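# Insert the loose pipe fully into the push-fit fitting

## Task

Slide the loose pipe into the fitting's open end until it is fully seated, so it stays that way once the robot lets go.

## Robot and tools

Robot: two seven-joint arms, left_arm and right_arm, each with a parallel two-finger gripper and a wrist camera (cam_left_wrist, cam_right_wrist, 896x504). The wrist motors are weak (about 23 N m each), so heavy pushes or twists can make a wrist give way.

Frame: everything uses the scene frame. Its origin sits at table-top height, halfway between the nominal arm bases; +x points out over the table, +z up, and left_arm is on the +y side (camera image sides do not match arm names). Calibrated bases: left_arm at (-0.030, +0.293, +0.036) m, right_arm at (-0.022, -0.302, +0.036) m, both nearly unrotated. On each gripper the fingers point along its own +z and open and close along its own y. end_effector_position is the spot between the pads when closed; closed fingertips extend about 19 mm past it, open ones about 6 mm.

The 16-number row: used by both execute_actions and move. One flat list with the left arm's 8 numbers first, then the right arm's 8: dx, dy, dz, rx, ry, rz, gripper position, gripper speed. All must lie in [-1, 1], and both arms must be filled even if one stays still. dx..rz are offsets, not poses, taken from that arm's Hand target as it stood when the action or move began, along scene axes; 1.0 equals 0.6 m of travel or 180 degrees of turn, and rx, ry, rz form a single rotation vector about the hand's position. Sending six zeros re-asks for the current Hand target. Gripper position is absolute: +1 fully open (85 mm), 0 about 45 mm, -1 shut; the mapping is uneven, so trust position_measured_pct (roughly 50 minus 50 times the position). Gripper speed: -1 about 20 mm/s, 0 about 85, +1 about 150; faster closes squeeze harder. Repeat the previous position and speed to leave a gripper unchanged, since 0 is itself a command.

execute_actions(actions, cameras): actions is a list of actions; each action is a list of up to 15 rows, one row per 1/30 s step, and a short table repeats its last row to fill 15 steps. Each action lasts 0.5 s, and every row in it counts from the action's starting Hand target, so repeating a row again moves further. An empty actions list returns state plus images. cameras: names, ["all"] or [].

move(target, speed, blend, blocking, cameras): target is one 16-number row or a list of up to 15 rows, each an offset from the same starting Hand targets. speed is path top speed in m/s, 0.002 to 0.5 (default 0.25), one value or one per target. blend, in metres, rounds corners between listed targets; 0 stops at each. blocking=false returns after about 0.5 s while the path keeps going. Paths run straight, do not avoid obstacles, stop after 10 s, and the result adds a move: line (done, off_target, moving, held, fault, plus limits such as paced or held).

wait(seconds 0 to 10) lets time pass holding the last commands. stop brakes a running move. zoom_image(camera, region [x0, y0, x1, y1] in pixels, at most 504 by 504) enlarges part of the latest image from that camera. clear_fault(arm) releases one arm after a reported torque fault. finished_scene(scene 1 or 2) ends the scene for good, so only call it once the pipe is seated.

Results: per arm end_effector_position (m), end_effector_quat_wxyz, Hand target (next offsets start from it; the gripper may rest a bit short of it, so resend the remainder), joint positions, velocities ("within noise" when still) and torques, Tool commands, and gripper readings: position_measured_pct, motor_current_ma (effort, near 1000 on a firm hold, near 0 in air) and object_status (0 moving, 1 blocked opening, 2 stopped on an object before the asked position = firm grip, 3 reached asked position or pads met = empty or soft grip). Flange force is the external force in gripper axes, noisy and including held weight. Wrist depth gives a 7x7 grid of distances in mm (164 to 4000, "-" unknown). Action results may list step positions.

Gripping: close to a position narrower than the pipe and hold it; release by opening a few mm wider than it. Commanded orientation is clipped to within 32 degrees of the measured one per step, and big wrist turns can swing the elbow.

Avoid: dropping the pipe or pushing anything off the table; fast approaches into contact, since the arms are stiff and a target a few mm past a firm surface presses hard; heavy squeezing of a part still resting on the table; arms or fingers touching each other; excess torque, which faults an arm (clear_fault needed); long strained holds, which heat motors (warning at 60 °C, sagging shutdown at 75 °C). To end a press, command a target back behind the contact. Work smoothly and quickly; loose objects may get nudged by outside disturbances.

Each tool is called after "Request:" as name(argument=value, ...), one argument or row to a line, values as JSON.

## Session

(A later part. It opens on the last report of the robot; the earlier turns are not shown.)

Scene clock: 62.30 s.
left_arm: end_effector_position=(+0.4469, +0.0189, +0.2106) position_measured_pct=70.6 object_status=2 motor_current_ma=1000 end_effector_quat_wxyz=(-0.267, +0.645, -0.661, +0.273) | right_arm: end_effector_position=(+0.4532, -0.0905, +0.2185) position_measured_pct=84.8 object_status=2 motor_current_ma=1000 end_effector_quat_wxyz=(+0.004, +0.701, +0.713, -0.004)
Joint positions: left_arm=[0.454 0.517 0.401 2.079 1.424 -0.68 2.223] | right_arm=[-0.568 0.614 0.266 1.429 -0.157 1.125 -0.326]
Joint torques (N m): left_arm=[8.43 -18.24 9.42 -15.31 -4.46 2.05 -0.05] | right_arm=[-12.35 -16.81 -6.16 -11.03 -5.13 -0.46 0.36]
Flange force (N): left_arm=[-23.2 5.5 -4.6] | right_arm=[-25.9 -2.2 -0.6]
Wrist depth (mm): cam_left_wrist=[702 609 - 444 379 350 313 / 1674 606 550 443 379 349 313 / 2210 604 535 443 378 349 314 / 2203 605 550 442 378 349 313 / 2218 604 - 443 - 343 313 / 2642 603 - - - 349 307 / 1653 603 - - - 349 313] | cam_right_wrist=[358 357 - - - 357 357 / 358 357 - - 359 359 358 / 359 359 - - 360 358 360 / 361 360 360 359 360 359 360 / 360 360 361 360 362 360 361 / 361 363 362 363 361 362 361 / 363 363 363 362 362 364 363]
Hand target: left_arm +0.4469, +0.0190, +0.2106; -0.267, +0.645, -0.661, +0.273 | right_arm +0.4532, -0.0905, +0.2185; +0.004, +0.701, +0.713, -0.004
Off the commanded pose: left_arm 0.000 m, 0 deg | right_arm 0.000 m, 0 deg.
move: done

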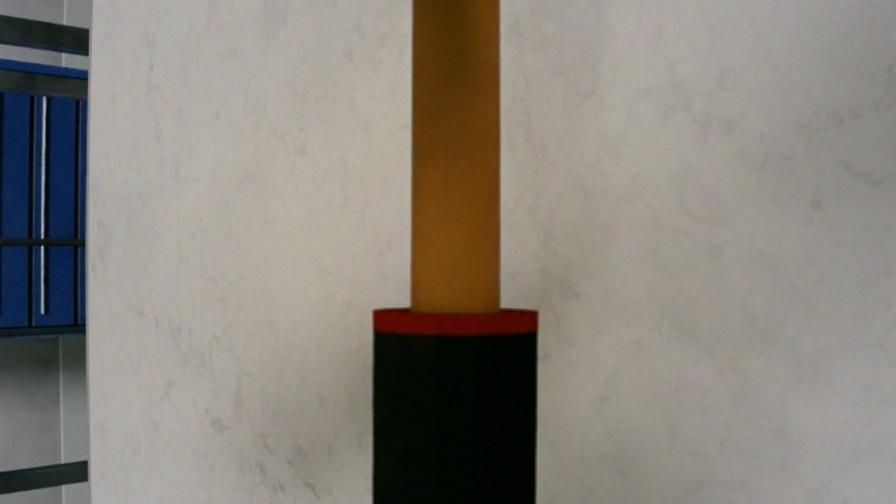

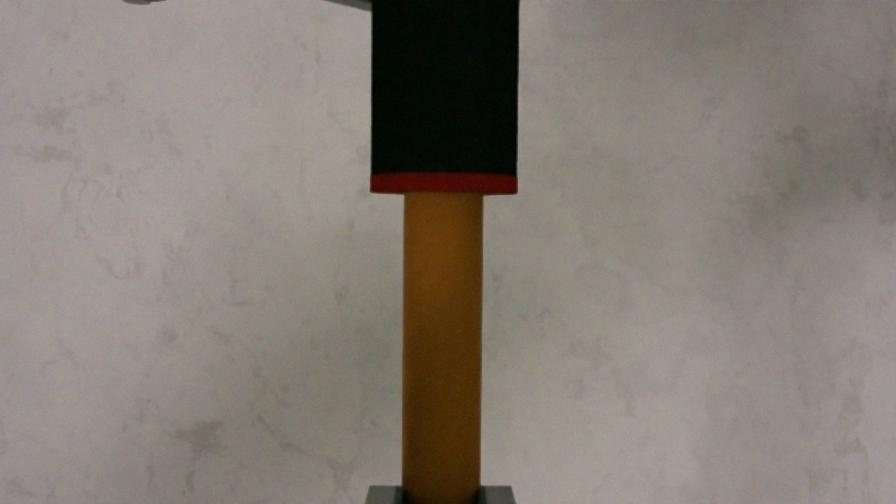

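Request:
move(
  target=[0, 0, 0, 0, 0, 0, -0.8, -1.0, 0.0008, 0.0083, 0.0005, 0, 0, 0, -1.0, -1.0],
  speed=0.02,
  cameras=["all"],
)

Request:
zoom_image(
  camera="cam_right_wrist",
  region=[340, 80, 540, 280],
)

Request:
zoom_image(
  camera="cam_left_wrist",
  region=[360, 240, 550, 380],
)

Scene clock: 63.53 s.
left_arm: end_effector_position=(+0.4469, +0.0189, +0.2106) position_measured_pct=70.6 object_status=2 motor_current_ma=1000 end_effector_quat_wxyz=(-0.267, +0.645, -0.661, +0.273) | right_arm: end_effector_position=(+0.4537, -0.0856, +0.2188) position_measured_pct=84.8 object_status=2 motor_current_ma=1000 end_effector_quat_wxyz=(+0.004, +0.701, +0.713, -0.004)
Joint positions: left_arm=[0.454 0.517 0.401 2.079 1.424 -0.68 2.223] | right_arm=[-0.574 0.619 0.266 1.418 -0.157 1.131 -0.334]
Joint torques (N m): left_arm=[9.6 -18.64 10.66 -16.88 -5 2.71 0.03] | right_arm=[-14.51 -17.01 -7.95 -11.38 -6.29 -0.41 0.37]
Flange force (N): left_arm=[-26.5 6.7 -5.6] | right_arm=[-29.8 -1.0 -0.3]
Wrist depth (mm): cam_left_wrist=[- - - 455 - 350 314 / 1674 606 552 442 379 349 313 / 2203 604 535 443 - 350 313 / 2195 606 550 443 370 348 313 / 2195 606 - 443 - 343 312 / 2642 604 - - - 349 307 / 1653 604 - - - 349 312] | cam_right_wrist=[358 358 - - - 358 357 / 359 359 - - 356 358 359 / 360 359 - - 359 359 360 / 361 359 360 360 360 360 360 / 362 361 362 361 361 362 360 / 363 363 362 362 362 361 361 / 364 362 362 363 364 363 362]
Hand target: left_arm +0.4469, +0.0190, +0.2106; -0.267, +0.645, -0.661, +0.273 | right_arm +0.4537, -0.0856, +0.2188; +0.004, +0.701, +0.713, -0.004
Off the commanded pose: left_arm 0.000 m, 0 deg | right_arm 0.000 m, 0 deg.
move: done

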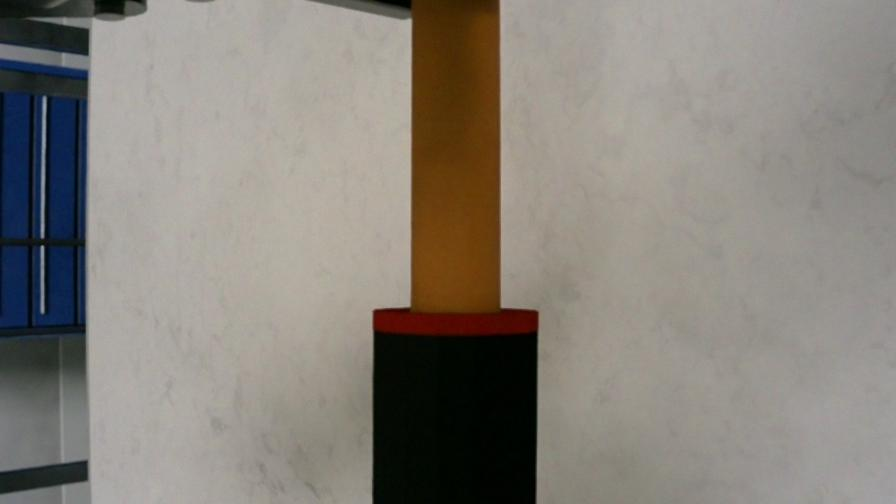

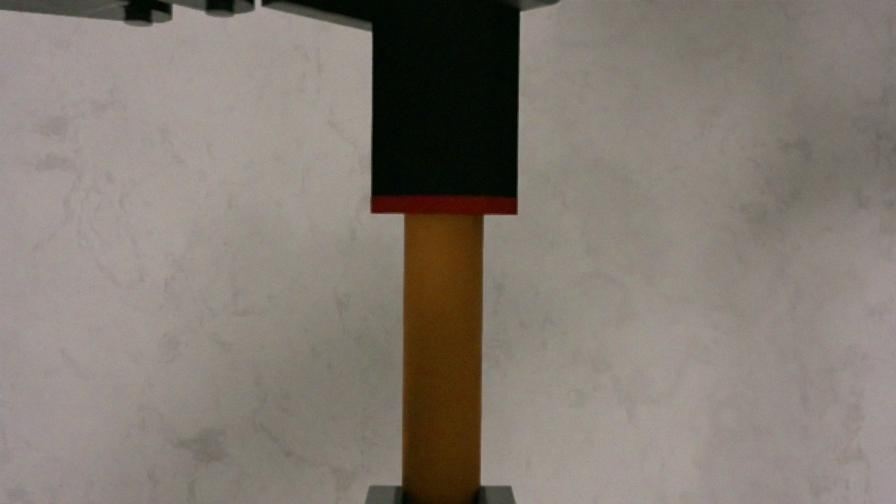

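Scaled by 2.520 from the camera's 896x504 image, which has a finer 1280x720 frame.

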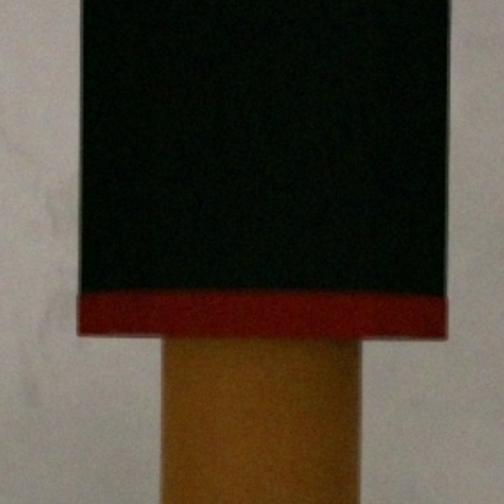

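Scaled by 2.653 from the camera's 896x504 image, which has a finer 1280x720 frame.

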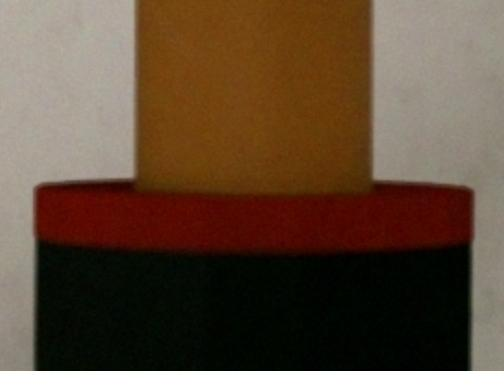

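Request:
move(
  target=[0, 0, 0, 0, 0, 0, -0.8, -1.0, 0.0005, 0.01, 0.0003, 0, 0, 0, -1.0, -1.0],
  speed=0.02,
  cameras=["all"],
)

Request:
zoom_image(
  camera="cam_right_wrist",
  region=[340, 120, 540, 320],
)

Request:
zoom_image(
  camera="cam_left_wrist",
  region=[360, 240, 550, 380],
)

Scene clock: 64.73 s.
left_arm: end_effector_position=(+0.4469, +0.0190, +0.2106) position_measured_pct=70.6 object_status=2 motor_current_ma=1000 end_effector_quat_wxyz=(-0.267, +0.645, -0.661, +0.273) | right_arm: end_effector_position=(+0.4540, -0.0796, +0.2190) position_measured_pct=84.8 object_status=2 motor_current_ma=1000 end_effector_quat_wxyz=(+0.004, +0.701, +0.713, -0.004)
Joint positions: left_arm=[0.454 0.517 0.401 2.079 1.424 -0.68 2.223] | right_arm=[-0.583 0.625 0.265 1.407 -0.158 1.137 -0.345]
Joint torques (N m): left_arm=[9.61 -18.63 10.65 -17.01 -5.06 2.71 0.03] | right_arm=[-14.55 -17.27 -8.12 -11.48 -6.46 -0.44 0.4]
Flange force (N): left_arm=[-26.7 6.8 -5.9] | right_arm=[-29.7 -0.8 -0.2]
Wrist depth (mm): cam_left_wrist=[- - - - - 349 313 / 2203 604 550 444 379 350 313 / 2203 603 533 443 378 349 313 / 2203 604 550 443 370 349 313 / 2188 605 - 442 - 342 313 / 2684 603 - - - 348 307 / 1649 602 - - - 349 312] | cam_right_wrist=[- - - - - 357 358 / 359 359 - - 359 358 358 / 360 360 - - 360 359 359 / 361 361 - - 359 360 360 / 362 361 361 361 361 361 361 / 362 364 363 363 362 362 362 / 364 364 363 363 363 362 362]
Hand target: left_arm +0.4469, +0.0190, +0.2106; -0.267, +0.645, -0.661, +0.273 | right_arm +0.4540, -0.0796, +0.2190; +0.004, +0.701, +0.713, -0.004
Off the commanded pose: left_arm 0.000 m, 0 deg | right_arm 0.000 m, 0 deg.
move: done

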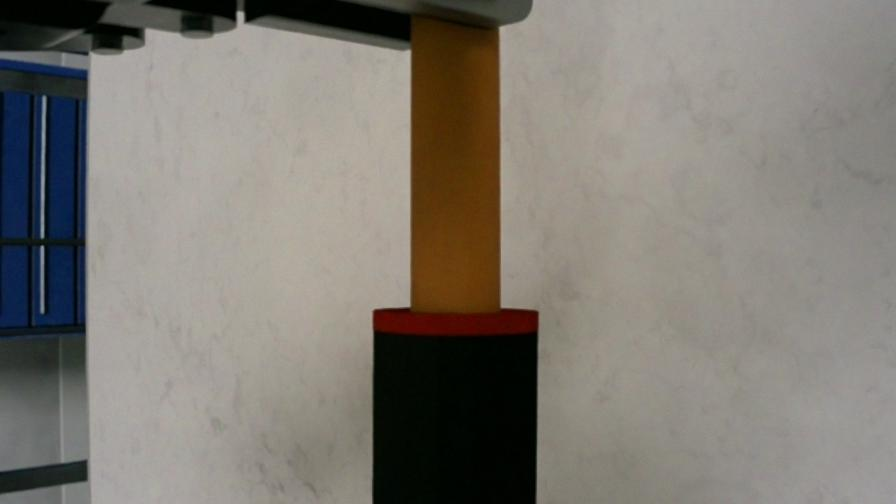

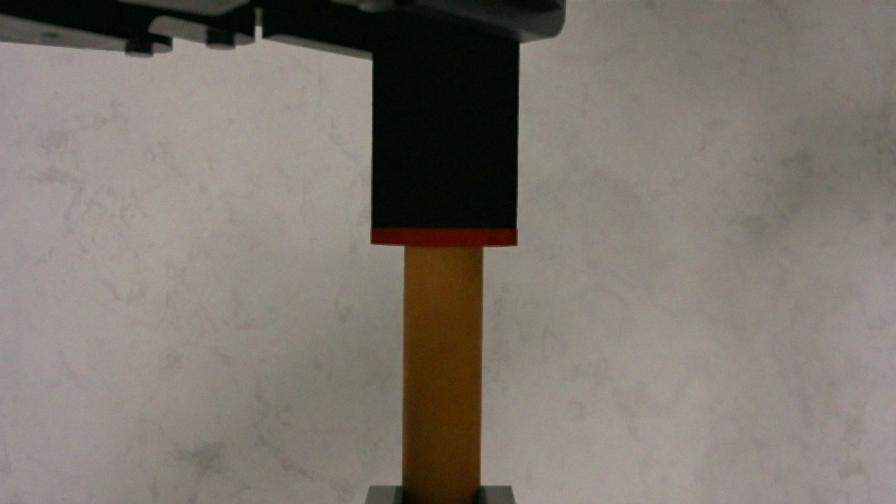

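Scaled by 2.520 from the camera's 896x504 image, which has a finer 1280x720 frame.

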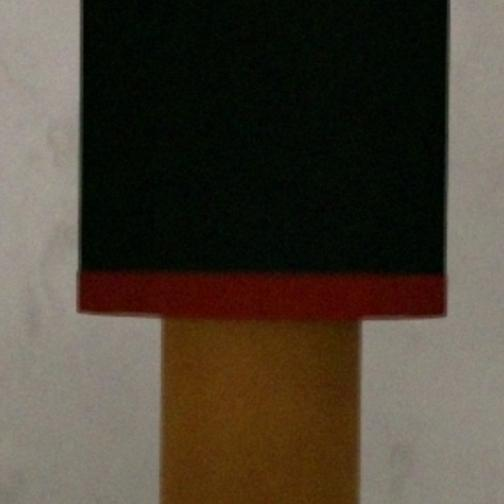

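Scaled by 2.653 from the camera's 896x504 image, which has a finer 1280x720 frame.

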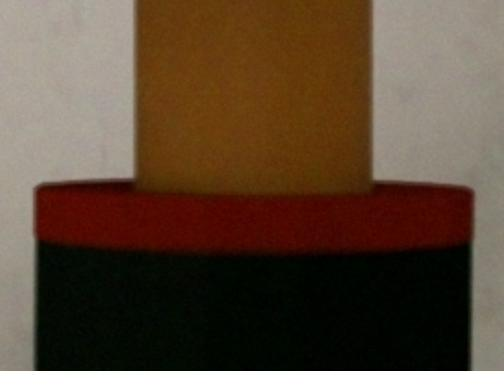

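Request:
move(
  target=[0, 0, 0, 0, 0, 0, -0.8, -1.0, 0.0, 0.01, 0.0, 0, 0, 0, -1.0, -1.0],
  speed=0.02,
  cameras=["all"],
)

Scene clock: 65.67 s.
left_arm: end_effector_position=(+0.4469, +0.0190, +0.2106) position_measured_pct=70.6 object_status=2 motor_current_ma=1000 end_effector_quat_wxyz=(-0.267, +0.645, -0.661, +0.273) | right_arm: end_effector_position=(+0.4539, -0.0736, +0.2190) position_measured_pct=84.8 object_status=2 motor_current_ma=1000 end_effector_quat_wxyz=(+0.004, +0.701, +0.713, -0.004)
Joint positions: left_arm=[0.454 0.517 0.401 2.079 1.424 -0.68 2.223] | right_arm=[-0.591 0.63 0.265 1.396 -0.159 1.142 -0.355]
Joint torques (N m): left_arm=[9.6 -18.84 10.64 -17.26 -5.06 2.62 0.06] | right_arm=[-14.77 -17.26 -8.11 -11.36 -6.46 -0.41 0.38]
Flange force (N): left_arm=[-27.1 7.3 -5.7] | right_arm=[-29.9 -0.1 -0.5]
Wrist depth (mm): cam_left_wrist=[- - - - - 350 313 / - - - 443 - 349 313 / 2210 607 535 442 378 349 313 / 2210 605 549 444 370 349 313 / 2195 604 - 443 - 342 313 / 2674 604 - - - 349 308 / 1645 603 - - - 348 312] | cam_right_wrist=[- - - - - 357 357 / 359 359 - - - 358 358 / 361 360 - - 360 359 359 / 362 362 - - 361 360 359 / 361 361 362 362 361 361 361 / 363 363 363 362 361 361 362 / 364 363 363 363 363 363 362]
Hand target: left_arm +0.4469, +0.0190, +0.2106; -0.267, +0.645, -0.661, +0.273 | right_arm +0.4539, -0.0735, +0.2190; +0.004, +0.701, +0.713, -0.004
Off the commanded pose: left_arm 0.000 m, 0 deg | right_arm 0.000 m, 0 deg.
move: done

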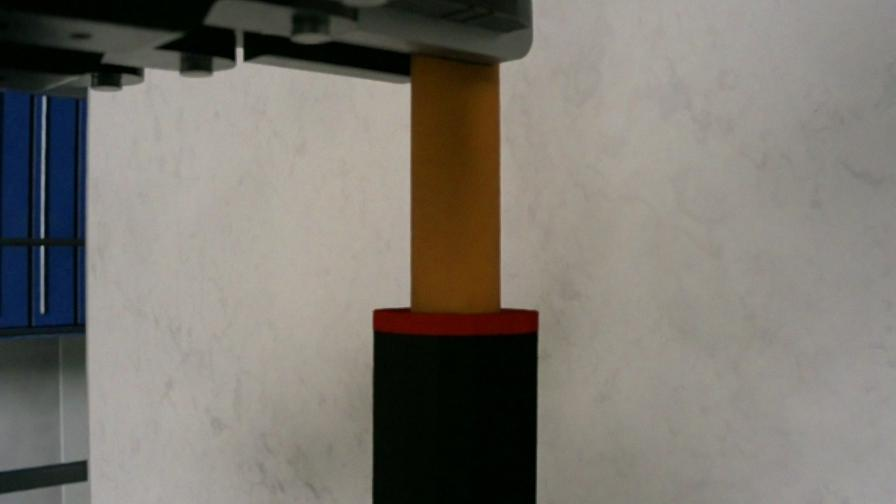

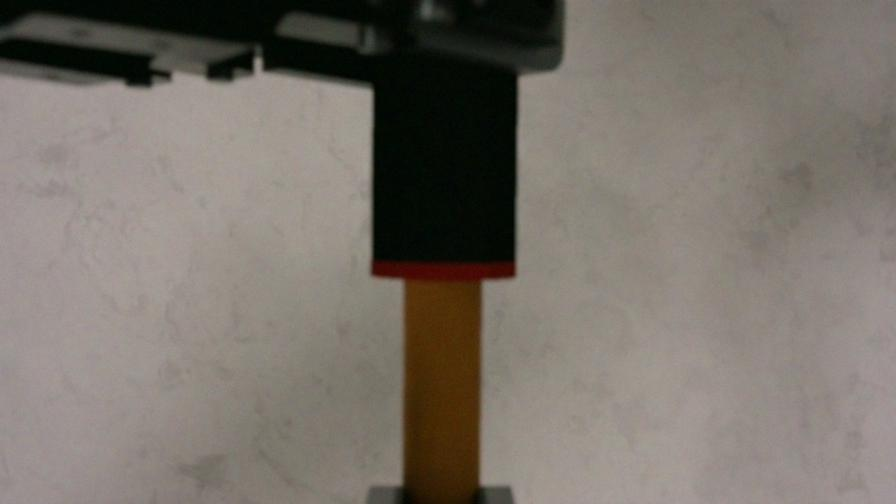

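Request:
move(
  target=[0, 0, 0, 0, 0, 0, -0.8, -1.0, 0.0, 0.0067, 0.0, 0, 0, 0, -1.0, -1.0],
  speed=0.02,
  cameras=["all"],
)

Scene clock: 66.60 s.
left_arm: end_effector_position=(+0.4469, +0.0190, +0.2106) position_measured_pct=70.6 object_status=2 motor_current_ma=1000 end_effector_quat_wxyz=(-0.267, +0.645, -0.661, +0.273) | right_arm: end_effector_position=(+0.4540, -0.0696, +0.2190) position_measured_pct=84.8 object_status=2 motor_current_ma=1000 end_effector_quat_wxyz=(+0.004, +0.701, +0.713, -0.004)
Joint positions: left_arm=[0.454 0.517 0.401 2.079 1.424 -0.68 2.223] | right_arm=[-0.597 0.634 0.264 1.389 -0.159 1.145 -0.362]
Joint torques (N m): left_arm=[9.7 -19.11 10.81 -17.65 -5.23 2.65 0.09] | right_arm=[-15.06 -17.15 -8.61 -11.17 -6.73 -0.44 0.42]
Flange force (N): left_arm=[-27.4 7.7 -5.8] | right_arm=[-30.1 0.7 -1.2]
Wrist depth (mm): cam_left_wrist=[- - - - - 349 314 / - - - - - 350 314 / 699 605 533 443 379 349 313 / 2203 604 548 442 370 349 313 / 2218 604 - 442 - 342 313 / 2652 604 - - - 349 308 / 1637 602 - - - 348 312] | cam_right_wrist=[- - - - - 357 356 / - - - - - 358 358 / 360 360 - - 360 360 359 / 361 361 - - 359 360 359 / 362 362 362 362 362 361 361 / 362 362 362 363 362 362 362 / 364 364 364 364 364 363 362]
Hand target: left_arm +0.4469, +0.0190, +0.2106; -0.267, +0.645, -0.661, +0.273 | right_arm +0.4540, -0.0696, +0.2190; +0.004, +0.701, +0.713, -0.004
Off the commanded pose: left_arm 0.000 m, 0 deg | right_arm 0.000 m, 0 deg.
move: done

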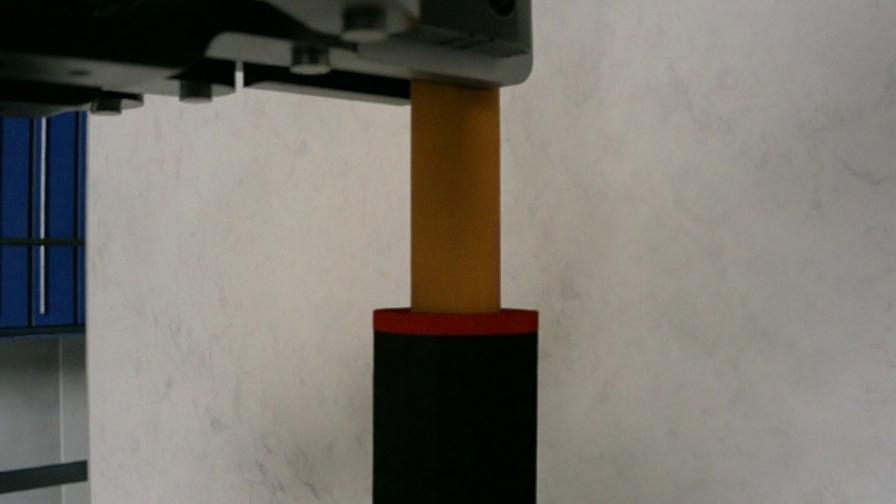

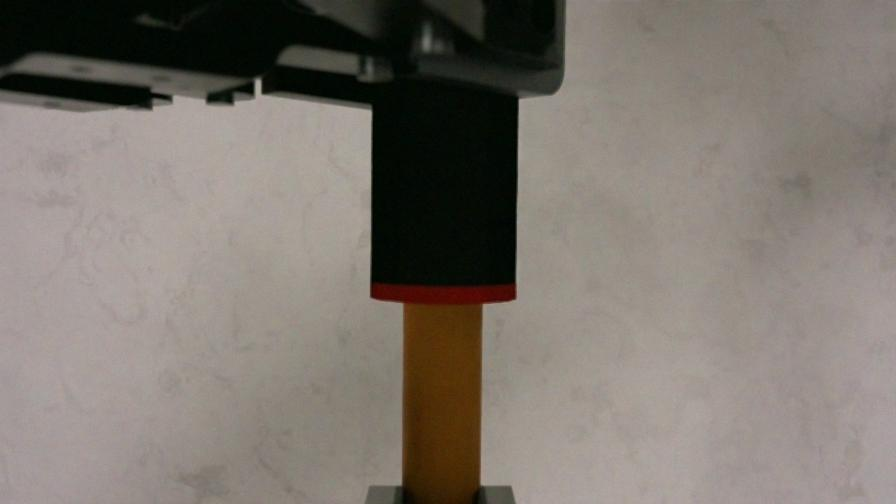

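Request:
move(
  target=[0, 0, 0, 0, 0, 0, -0.8, -1.0, 0.0, 0.005, 0.0, 0, 0, 0, -1.0, -1.0],
  speed=0.02,
  cameras=["cam_right_wrist"],
)

Scene clock: 67.43 s.
left_arm: end_effector_position=(+0.4469, +0.0190, +0.2106) position_measured_pct=70.6 object_status=2 motor_current_ma=1000 end_effector_quat_wxyz=(-0.267, +0.645, -0.661, +0.273) | right_arm: end_effector_position=(+0.4540, -0.0666, +0.2190) position_measured_pct=84.8 object_status=2 motor_current_ma=1000 end_effector_quat_wxyz=(+0.004, +0.701, +0.713, -0.004)
Joint positions: left_arm=[0.454 0.517 0.401 2.079 1.424 -0.68 2.223] | right_arm=[-0.601 0.637 0.264 1.383 -0.16 1.148 -0.367]
Joint torques (N m): left_arm=[10.8 -19.6 11.95 -19.22 -5.79 3.2 0.15] | right_arm=[-17 -17.29 -10.29 -11.43 -7.65 -0.37 0.48]
Flange force (N): left_arm=[-30.5 8.9 -6.8] | right_arm=[-33.4 2.0 -1.0]
Wrist depth (mm): cam_left_wrist=[- - - - - 350 313 / - - - - - 350 313 / - - 534 443 370 349 313 / 2203 605 550 441 370 348 312 / 2203 604 - 443 - 342 313 / 2684 604 - - - 348 307 / 1645 603 - - - 349 313] | cam_right_wrist=[- - - - - 357 357 / - - - - - 359 358 / 361 361 - - 359 358 358 / 362 361 - - 360 361 360 / 362 362 - - 360 360 360 / 364 363 363 362 362 362 361 / 364 364 364 364 361 363 363]
Hand target: left_arm +0.4469, +0.0189, +0.2106; -0.267, +0.645, -0.661, +0.273 | right_arm +0.4539, -0.0665, +0.2190; +0.004, +0.701, +0.713, -0.004
Off the commanded pose: left_arm 0.000 m, 0 deg | right_arm 0.000 m, 0 deg.
move: done
Images, in order (width x height): cam_right_wrist 896x504.

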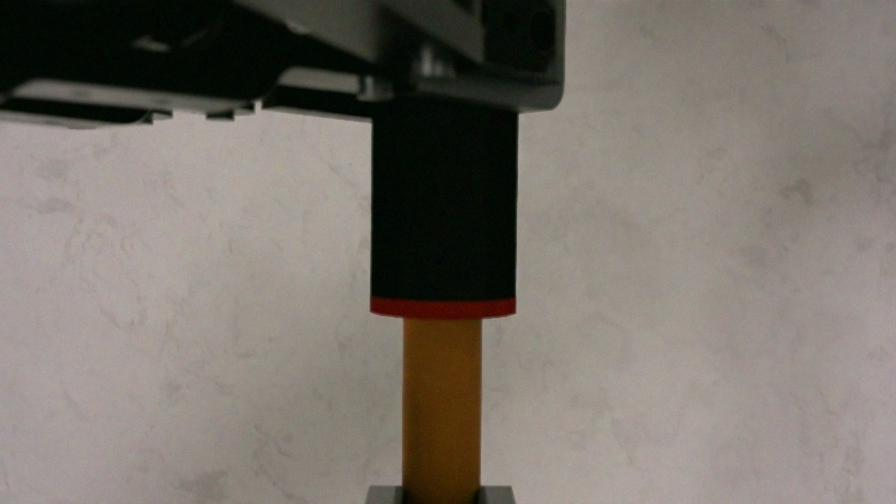

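Request:
move(
  target=[0, 0, 0, 0, 0, 0, -0.8, -1.0, 0.0002, 0.005, 0.0001, 0, 0, 0, -1.0, -1.0],
  speed=0.02,
  cameras=["all"],
)

Scene clock: 68.30 s.
left_arm: end_effector_position=(+0.4470, +0.0191, +0.2106) position_measured_pct=70.6 object_status=2 motor_current_ma=1000 end_effector_quat_wxyz=(-0.267, +0.645, -0.661, +0.273) | right_arm: end_effector_position=(+0.4541, -0.0636, +0.2191) position_measured_pct=84.8 object_status=2 motor_current_ma=1000 end_effector_quat_wxyz=(+0.004, +0.701, +0.713, -0.004)
Joint positions: left_arm=[0.454 0.517 0.401 2.079 1.424 -0.68 2.223] | right_arm=[-0.605 0.64 0.264 1.377 -0.16 1.151 -0.372]
Joint torques (N m): left_arm=[16.93 -20.55 18.29 -23.87 -7.71 6.42 0.24] | right_arm=[-24.41 -17.99 -16.93 -14.08 -11.89 -1.6 0.46]
Flange force (N): left_arm=[-44.3 10.4 -8.2] | right_arm=[-48.0 3.7 -1.2]
Wrist depth (mm): cam_left_wrist=[- - - - - 349 313 / - - - - - 350 313 / - - - 442 - 349 313 / 2181 604 549 442 371 349 312 / 2210 604 - 442 - 342 313 / 2652 602 - - - 348 308 / 1670 602 - - - 348 312] | cam_right_wrist=[- - - - - 357 356 / - - - - - 358 358 / 359 360 - - 360 358 359 / 361 360 - - 360 359 360 / 362 362 - - 360 361 361 / 363 362 362 362 361 362 362 / 365 365 365 363 362 362 363]
Hand target: left_arm +0.4469, +0.0190, +0.2106; -0.267, +0.645, -0.661, +0.273 | right_arm +0.4541, -0.0635, +0.2191; +0.004, +0.701, +0.713, -0.004
Off the commanded pose: left_arm 0.000 m, 0 deg | right_arm 0.000 m, 0 deg.
move: done

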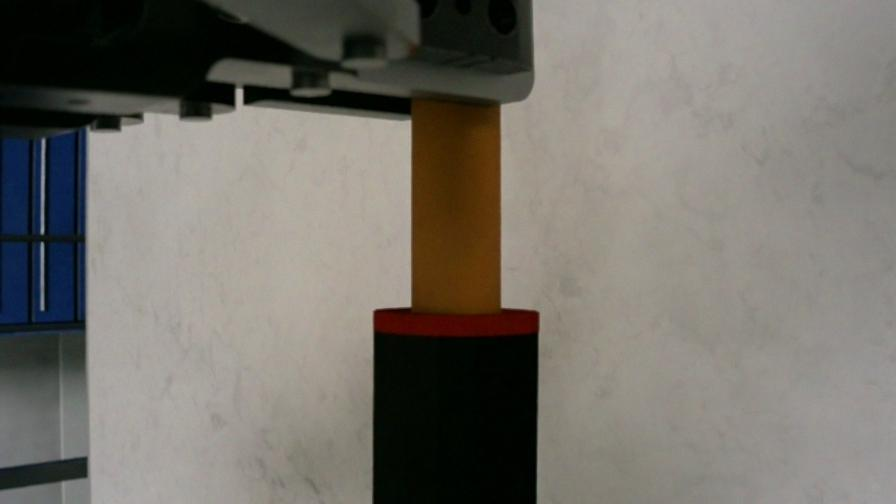

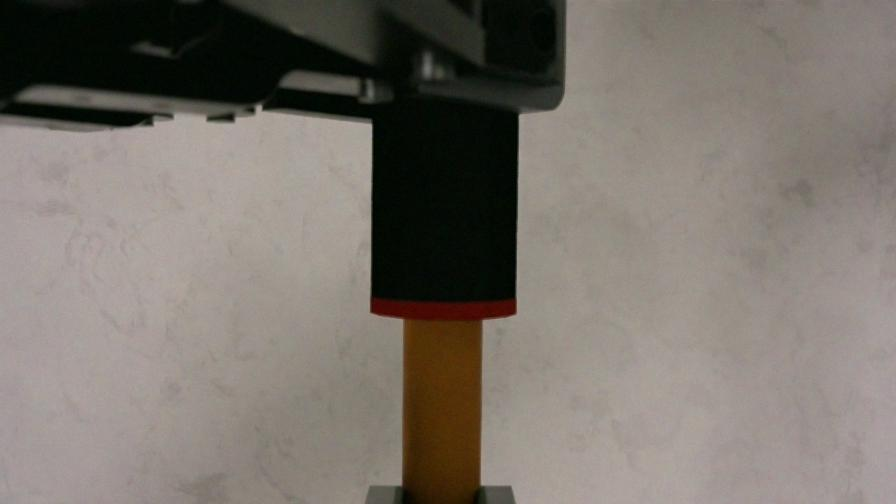

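Request:
move(
  target=[0, 0, 0, 0, 0, 0, -0.8, -1.0, -0.0035, -0.0117, -0.0021, 0.002, 0, -0.0034, -1.0, -1.0],
  speed=0.02,
  cameras=["all"],
)

Scene clock: 70.60 s.
left_arm: end_effector_position=(+0.4469, +0.0187, +0.2107) position_measured_pct=70.6 object_status=2 motor_current_ma=1000 end_effector_quat_wxyz=(-0.267, +0.645, -0.661, +0.273) | right_arm: end_effector_position=(+0.4519, -0.0705, +0.2178) position_measured_pct=84.8 object_status=2 motor_current_ma=1000 end_effector_quat_wxyz=(+0.002, +0.705, +0.709, -0.002)
Joint positions: left_arm=[0.454 0.517 0.401 2.078 1.424 -0.68 2.223] | right_arm=[-0.595 0.629 0.265 1.403 -0.165 1.134 -0.366]
Joint torques (N m): left_arm=[4.81 -19.3 5.86 -14.01 -3.65 -0.03 0.11] | right_arm=[-8.53 -15.42 -2.54 -8.82 -3.04 0.19 0.23]
Flange force (N): left_arm=[-15.6 7.1 -2.4] | right_arm=[-18.1 -1.6 -3.3]
Wrist depth (mm): cam_left_wrist=[- - - - - 349 313 / - - - - - 349 313 / - - 534 432 - 349 313 / 2210 603 549 432 370 349 313 / 2195 603 - 442 - 342 313 / 2695 606 - - - 348 308 / 1674 602 - - - 348 312] | cam_right_wrist=[- - - - - 358 358 / - - - - - 359 359 / 359 360 - - 360 360 360 / 360 360 - - 361 360 360 / 360 361 - - 360 361 362 / 360 361 360 362 361 361 361 / 361 361 362 362 361 362 361]
Hand target: left_arm +0.4469, +0.0190, +0.2106; -0.267, +0.645, -0.661, +0.273 | right_arm +0.4520, -0.0706, +0.2178; +0.002, +0.705, +0.709, -0.002
Off the commanded pose: left_arm 0.000 m, 0 deg | right_arm 0.000 m, 0 deg.
move: done

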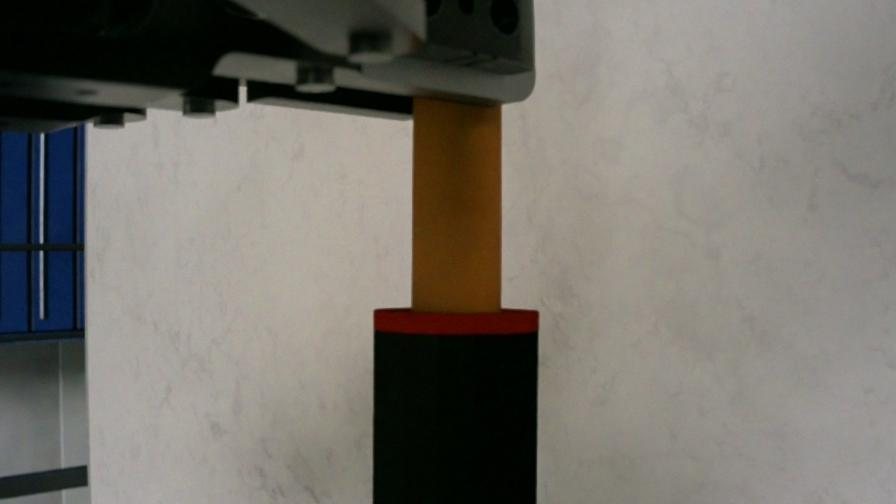

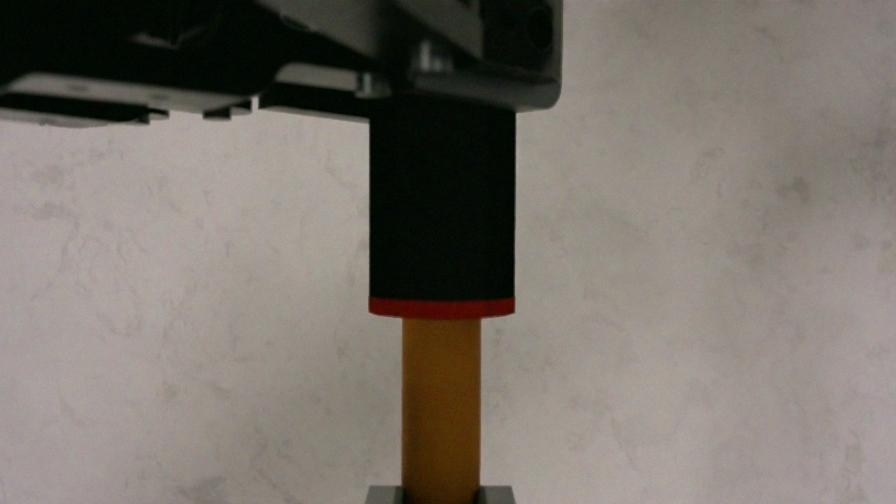

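Request:
move(
  target=[0, 0, 0, 0, 0, 0, -0.8, -1.0, -0.0023, -0.0058, -0.0013, 0.0013, 0, -0.0022, -1.0, -1.0],
  speed=0.02,
  cameras=["all"],
)

Scene clock: 71.53 s.
left_arm: end_effector_position=(+0.4469, +0.0190, +0.2106) position_measured_pct=70.6 object_status=2 motor_current_ma=1000 end_effector_quat_wxyz=(-0.267, +0.645, -0.661, +0.273) | right_arm: end_effector_position=(+0.4506, -0.0740, +0.2170) position_measured_pct=84.8 object_status=2 motor_current_ma=1000 end_effector_quat_wxyz=(+0.000, +0.707, +0.707, +0.000)
Joint positions: left_arm=[0.454 0.517 0.401 2.079 1.424 -0.68 2.223] | right_arm=[-0.59 0.622 0.265 1.418 -0.169 1.124 -0.364]
Joint torques (N m): left_arm=[3.01 -17.42 3.95 -11.22 -2.62 -0.7 -0.01] | right_arm=[-5.82 -16.45 0.08 -9.17 -1.74 0.33 0.14]
Flange force (N): left_arm=[-11.2 4.3 -2.9] | right_arm=[-13.7 -3.7 -0.5]
Wrist depth (mm): cam_left_wrist=[- - - - - 348 312 / - - - - - 348 312 / 714 578 - 429 375 348 312 / 712 595 - 428 368 347 312 / 711 594 - 427 - 341 311 / 708 595 - - - 347 305 / 708 594 - - - 346 311] | cam_right_wrist=[- - - - - 357 358 / - - - - - 358 358 / 359 359 - - 358 358 358 / 360 359 - - 359 359 359 / 359 359 - - 359 360 359 / 361 360 360 360 359 360 360 / 361 361 360 361 360 360 360]
Hand target: left_arm +0.4469, +0.0190, +0.2106; -0.267, +0.645, -0.661, +0.273 | right_arm +0.4506, -0.0740, +0.2170; +0.000, +0.707, +0.707, +0.000
Off the commanded pose: left_arm 0.000 m, 0 deg | right_arm 0.000 m, 0 deg.
move: done

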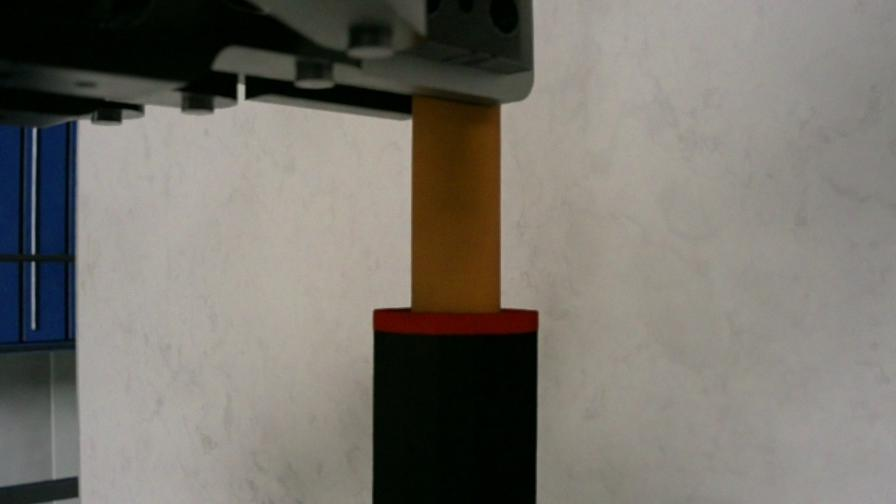

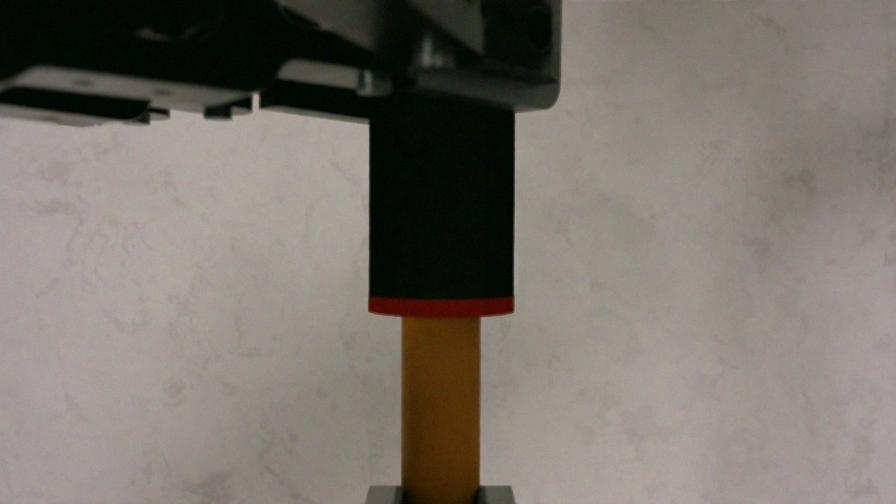

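Request:
move(
  target=[
    [0, 0, 0, 0, 0, 0, -0.8, -1.0, 0, -0.0025, 0, 0, 0, 0, -1.0, -1.0],
    [0, 0, 0, 0, 0, 0, -0.8, -1.0, 0, -0.0025, 0, 0, 0, 0, -0.1, -1.0],
  ],
  speed=0.02,
  cameras=["all"],
)

Scene clock: 75.23 s.
left_arm: end_effector_position=(+0.4469, +0.0189, +0.2106) position_measured_pct=70.6 object_status=2 motor_current_ma=1000 end_effector_quat_wxyz=(-0.267, +0.645, -0.661, +0.273) | right_arm: end_effector_position=(+0.4506, -0.0755, +0.2170) position_measured_pct=55.0 object_status=0 motor_current_ma=0 end_effector_quat_wxyz=(+0.000, +0.707, +0.707, -0.001)
Joint positions: left_arm=[0.454 0.517 0.401 2.079 1.424 -0.68 2.223] | right_arm=[-0.588 0.621 0.265 1.421 -0.169 1.123 -0.361]
Joint torques (N m): left_arm=[1.52 -15.26 2.23 -7.6 -1.52 -1.25 -0.26] | right_arm=[-2.42 -17.7 3.39 -9.92 -0.07 -0.11 0.04]
Flange force (N): left_arm=[-6.1 0.0 -2.6] | right_arm=[-8.2 -6.9 1.9]
Wrist depth (mm): cam_left_wrist=[- - - - - 336 313 / - - - - - 335 313 / 715 579 - 430 376 348 312 / 714 597 - 439 376 347 312 / 711 595 - 439 - 341 312 / 710 596 - - - 347 306 / 706 596 - - - 346 310] | cam_right_wrist=[- - - - - 357 358 / - - - - - 357 358 / 358 359 - - 359 358 359 / 360 359 - - 359 359 358 / 360 361 - - 359 359 359 / 360 360 359 360 359 360 359 / 360 361 360 361 360 362 360]
Hand target: left_arm +0.4469, +0.0189, +0.2106; -0.267, +0.645, -0.661, +0.273 | right_arm +0.4506, -0.0755, +0.2170; +0.000, +0.707, +0.707, -0.001
Off the commanded pose: left_arm 0.000 m, 0 deg | right_arm 0.000 m, 0 deg.
move: done

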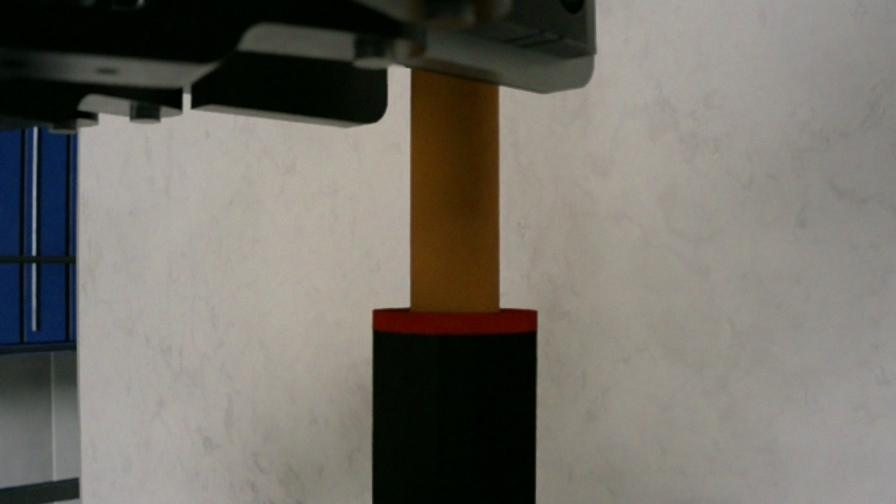

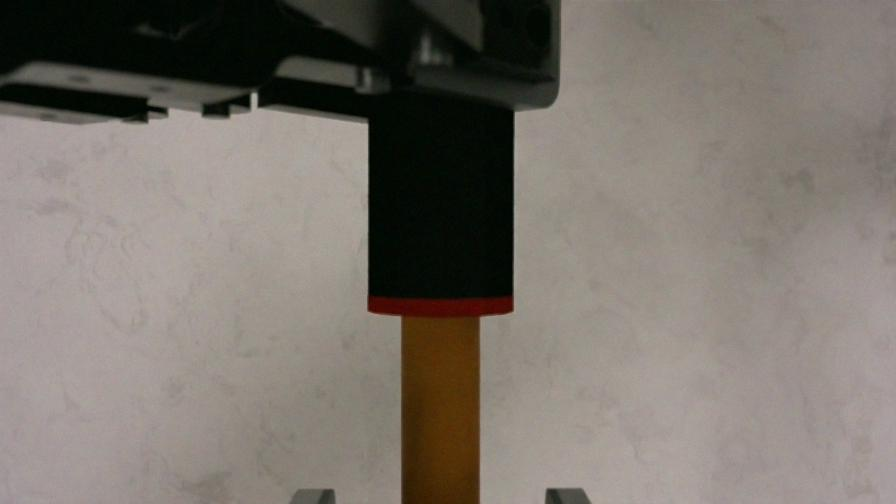

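Request:
move(
  target=[
    [0, 0, 0, 0, 0, 0, -0.8, -1.0, 0, -0.03, 0.15, 0, 0, 0, -0.1, -1.0],
    [0, 0, 0, 0, 0, 0, -0.8, -1.0, 0, -0.1475, 0.305, 0, 0, 0, -0.1, -1.0],
  ],
  speed=[0.1, 0.2],
  blend=[0.03, 0],
  cameras=["all"],
)

Scene clock: 77.50 s.
left_arm: end_effector_position=(+0.4469, +0.0190, +0.2106) position_measured_pct=70.6 object_status=2 motor_current_ma=1000 end_effector_quat_wxyz=(-0.267, +0.645, -0.661, +0.273) | right_arm: end_effector_position=(+0.4506, -0.1640, +0.4000) position_measured_pct=55.0 object_status=3 motor_current_ma=0 end_effector_quat_wxyz=(+0.000, +0.707, +0.707, +0.000)
Joint positions: left_arm=[0.454 0.517 0.401 2.079 1.424 -0.68 2.223] | right_arm=[-0.454 0.446 0.321 1.114 -0.135 1.602 -0.231]
Joint torques (N m): left_arm=[1.49 -15.31 2.18 -7.61 -1.52 -1.21 -0.27] | right_arm=[-2.33 -15.61 2.87 -10.83 -0.15 -0.12 0]
Flange force (N): left_arm=[-6.0 0.2 -2.6] | right_arm=[-6.6 -8.5 6.0]
Wrist depth (mm): cam_left_wrist=[721 601 546 441 376 348 313 / 1625 600 548 440 377 348 312 / 714 597 - 439 377 347 312 / 713 599 - 438 376 348 312 / 714 597 - 438 - 341 312 / 711 596 - - - 346 306 / 711 593 - - - 346 311] | cam_right_wrist=[201 540 541 337 540 541 543 / 543 544 543 339 542 545 542 / 542 542 542 339 543 542 540 / 541 543 543 338 540 542 544 / 541 543 541 339 541 545 542 / 539 542 541 339 540 544 541 / 540 542 539 544 541 541 541]
Hand target: left_arm +0.4469, +0.0190, +0.2106; -0.267, +0.645, -0.661, +0.273 | right_arm +0.4506, -0.1640, +0.4000; +0.000, +0.707, +0.707, -0.001
Off the commanded pose: left_arm 0.000 m, 0 deg | right_arm 0.000 m, 0 deg.
move: done

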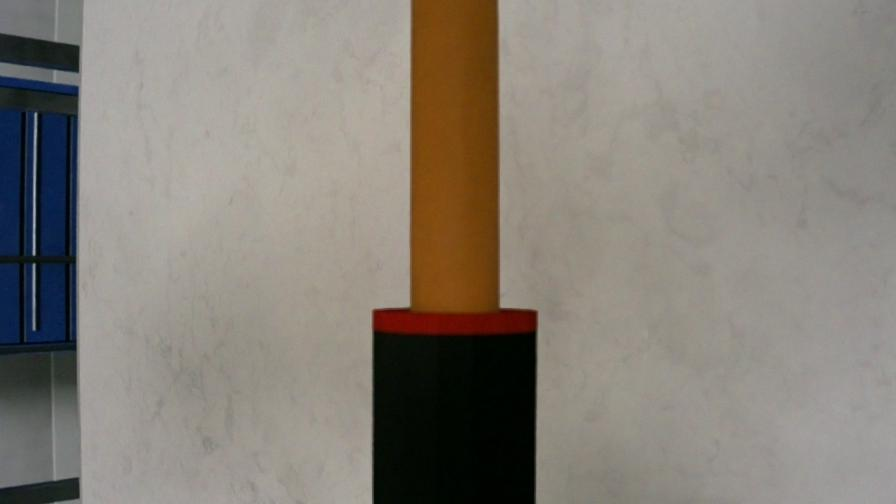

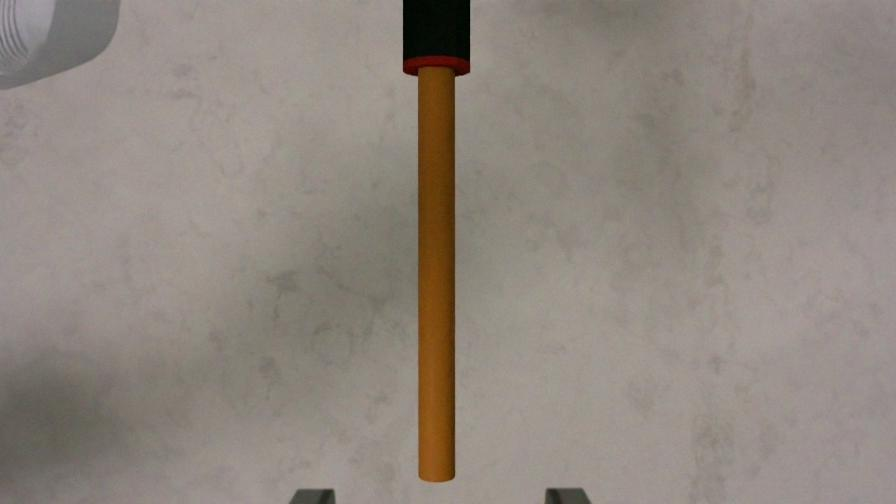

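Request:
zoom_image(
  camera="cam_right_wrist",
  region=[380, 20, 500, 140],
)

Request:
zoom_image(
  camera="cam_right_wrist",
  region=[380, 384, 500, 504],
)

Scaled by 4.200 from the camera's 896x504 image, which has a finer 1280x720 frame.

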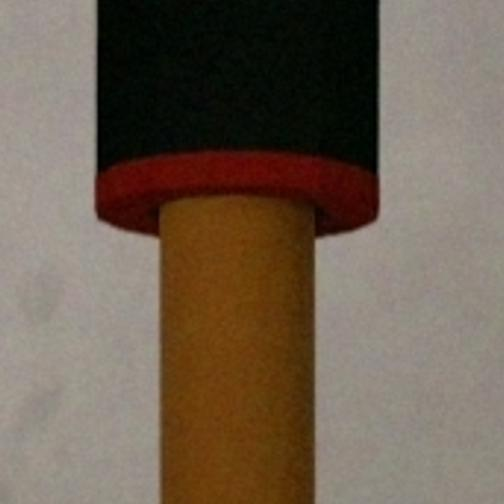

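Scaled by 4.200 from the camera's 896x504 image, which has a finer 1280x720 frame.

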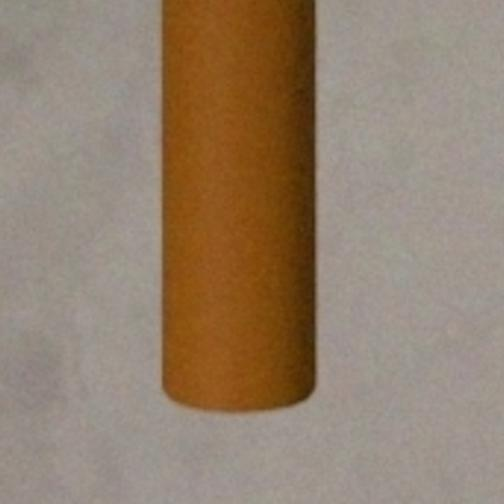

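Request:
move(
  target=[-0.0282, 0.1683, -0.1843, 0.0061, 0.2499, 0, -0.8, -1.0, -0.151, -0.26, -0.10, 0, 0, 0, -0.1, -1.0],
  speed=0.15,
  cameras=["cam_left_wrist"],
)

Scene clock: 82.60 s.
left_arm: end_effector_position=(+0.4300, +0.1199, +0.1001) position_measured_pct=70.6 object_status=2 motor_current_ma=1000 end_effector_quat_wxyz=(+0.000, +0.698, -0.716, -0.001) | right_arm: end_effector_position=(+0.3600, -0.3200, +0.3400) position_measured_pct=55.0 object_status=3 motor_current_ma=0 end_effector_quat_wxyz=(+0.000, +0.707, +0.707, +0.000)
Joint positions: left_arm=[-0.148 0.859 0.789 1.69 2.4 -0.919 0.91] | right_arm=[-0.275 0.192 0.391 1.661 -0.074 1.304 0.065]
Joint torques (N m): left_arm=[1.55 -17.69 6.34 -6.33 -0.26 0.2 -0.3] | right_arm=[-2.44 -10.14 2.39 -10.56 -0.13 -0.05 0.06]
Flange force (N): left_arm=[-4.4 5.4 -0.7] | right_arm=[-2.7 -7.8 4.3]
Wrist depth (mm): cam_left_wrist=[245 245 245 245 245 245 245 / 245 245 245 245 245 244 244 / 245 245 245 - 244 245 244 / 245 245 245 - 244 244 244 / 245 245 245 - 244 244 244 / 244 244 244 - 244 244 244 / 244 244 244 - 244 244 243] | cam_right_wrist=[485 484 485 483 483 481 482 / 485 484 482 483 483 483 482 / 485 484 485 485 481 482 482 / 486 484 483 483 483 483 482 / 486 485 483 484 483 483 482 / 485 484 484 483 483 480 482 / 485 484 485 484 482 482 482]
Hand target: left_arm +0.4300, +0.1199, +0.1001; +0.000, +0.698, -0.716, -0.001 | right_arm +0.3600, -0.3200, +0.3400; +0.000, +0.707, +0.707, +0.000
Off the commanded pose: left_arm 0.000 m, 0 deg | right_arm 0.000 m, 0 deg.
move: done
Images, in order (width x height): cam_left_wrist 896x504.

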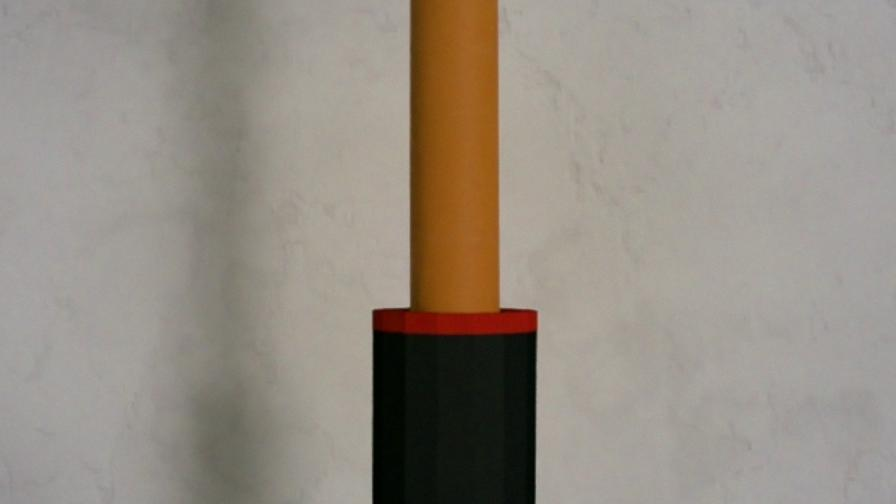

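Request:
move(
  target=[0, 0, -0.1183, -0.0035, 0, 0, -0.8, -1.0, 0, 0, 0, 0, 0, 0, -0.1, -1.0],
  speed=0.08,
  cameras=["cam_left_wrist"],
)

Scene clock: 85.90 s.
left_arm: end_effector_position=(+0.4300, +0.1199, +0.0291) position_measured_pct=70.6 object_status=2 motor_current_ma=1000 end_effector_quat_wxyz=(+0.004, +0.698, -0.716, +0.003) | right_arm: end_effector_position=(+0.3600, -0.3200, +0.3400) position_measured_pct=55.0 object_status=3 motor_current_ma=0 end_effector_quat_wxyz=(+0.000, +0.707, +0.707, -0.001)
Joint positions: left_arm=[-0.107 0.972 0.696 1.723 2.296 -0.77 0.98] | right_arm=[-0.275 0.192 0.391 1.661 -0.074 1.304 0.065]
Joint torques (N m): left_arm=[1.51 -18.58 6.28 -5.12 -0.29 0.2 -0.35] | right_arm=[-2.42 -10.12 2.36 -10.47 -0.05 -0.03 0.01]
Flange force (N): left_arm=[-4.1 5.1 -1.3] | right_arm=[-2.9 -7.5 4.2]
Wrist depth (mm): cam_left_wrist=[174 174 174 - 175 175 176 / 174 174 174 - 175 175 176 / 174 174 174 - 174 175 175 / 173 174 174 - 175 175 175 / 173 173 174 - 174 174 175 / 173 173 173 - 174 174 175 / 173 173 173 - 174 174 174] | cam_right_wrist=[484 485 485 485 482 482 483 / 485 485 483 484 484 483 480 / 486 485 484 482 484 482 481 / 486 485 484 484 481 482 481 / 485 487 484 484 482 483 483 / 485 483 484 484 482 482 480 / 485 486 483 485 482 483 481]
Hand target: left_arm +0.4300, +0.1199, +0.0291; +0.004, +0.698, -0.716, +0.003 | right_arm +0.3600, -0.3200, +0.3400; +0.000, +0.707, +0.707, -0.001
Off the commanded pose: left_arm 0.000 m, 0 deg | right_arm 0.000 m, 0 deg.
move: done
Images, in order (width x height): cam_left_wrist 896x504.

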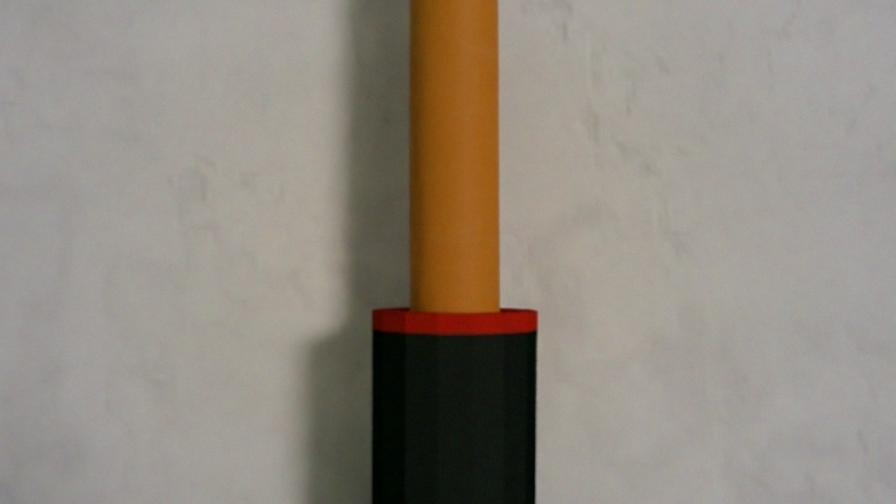

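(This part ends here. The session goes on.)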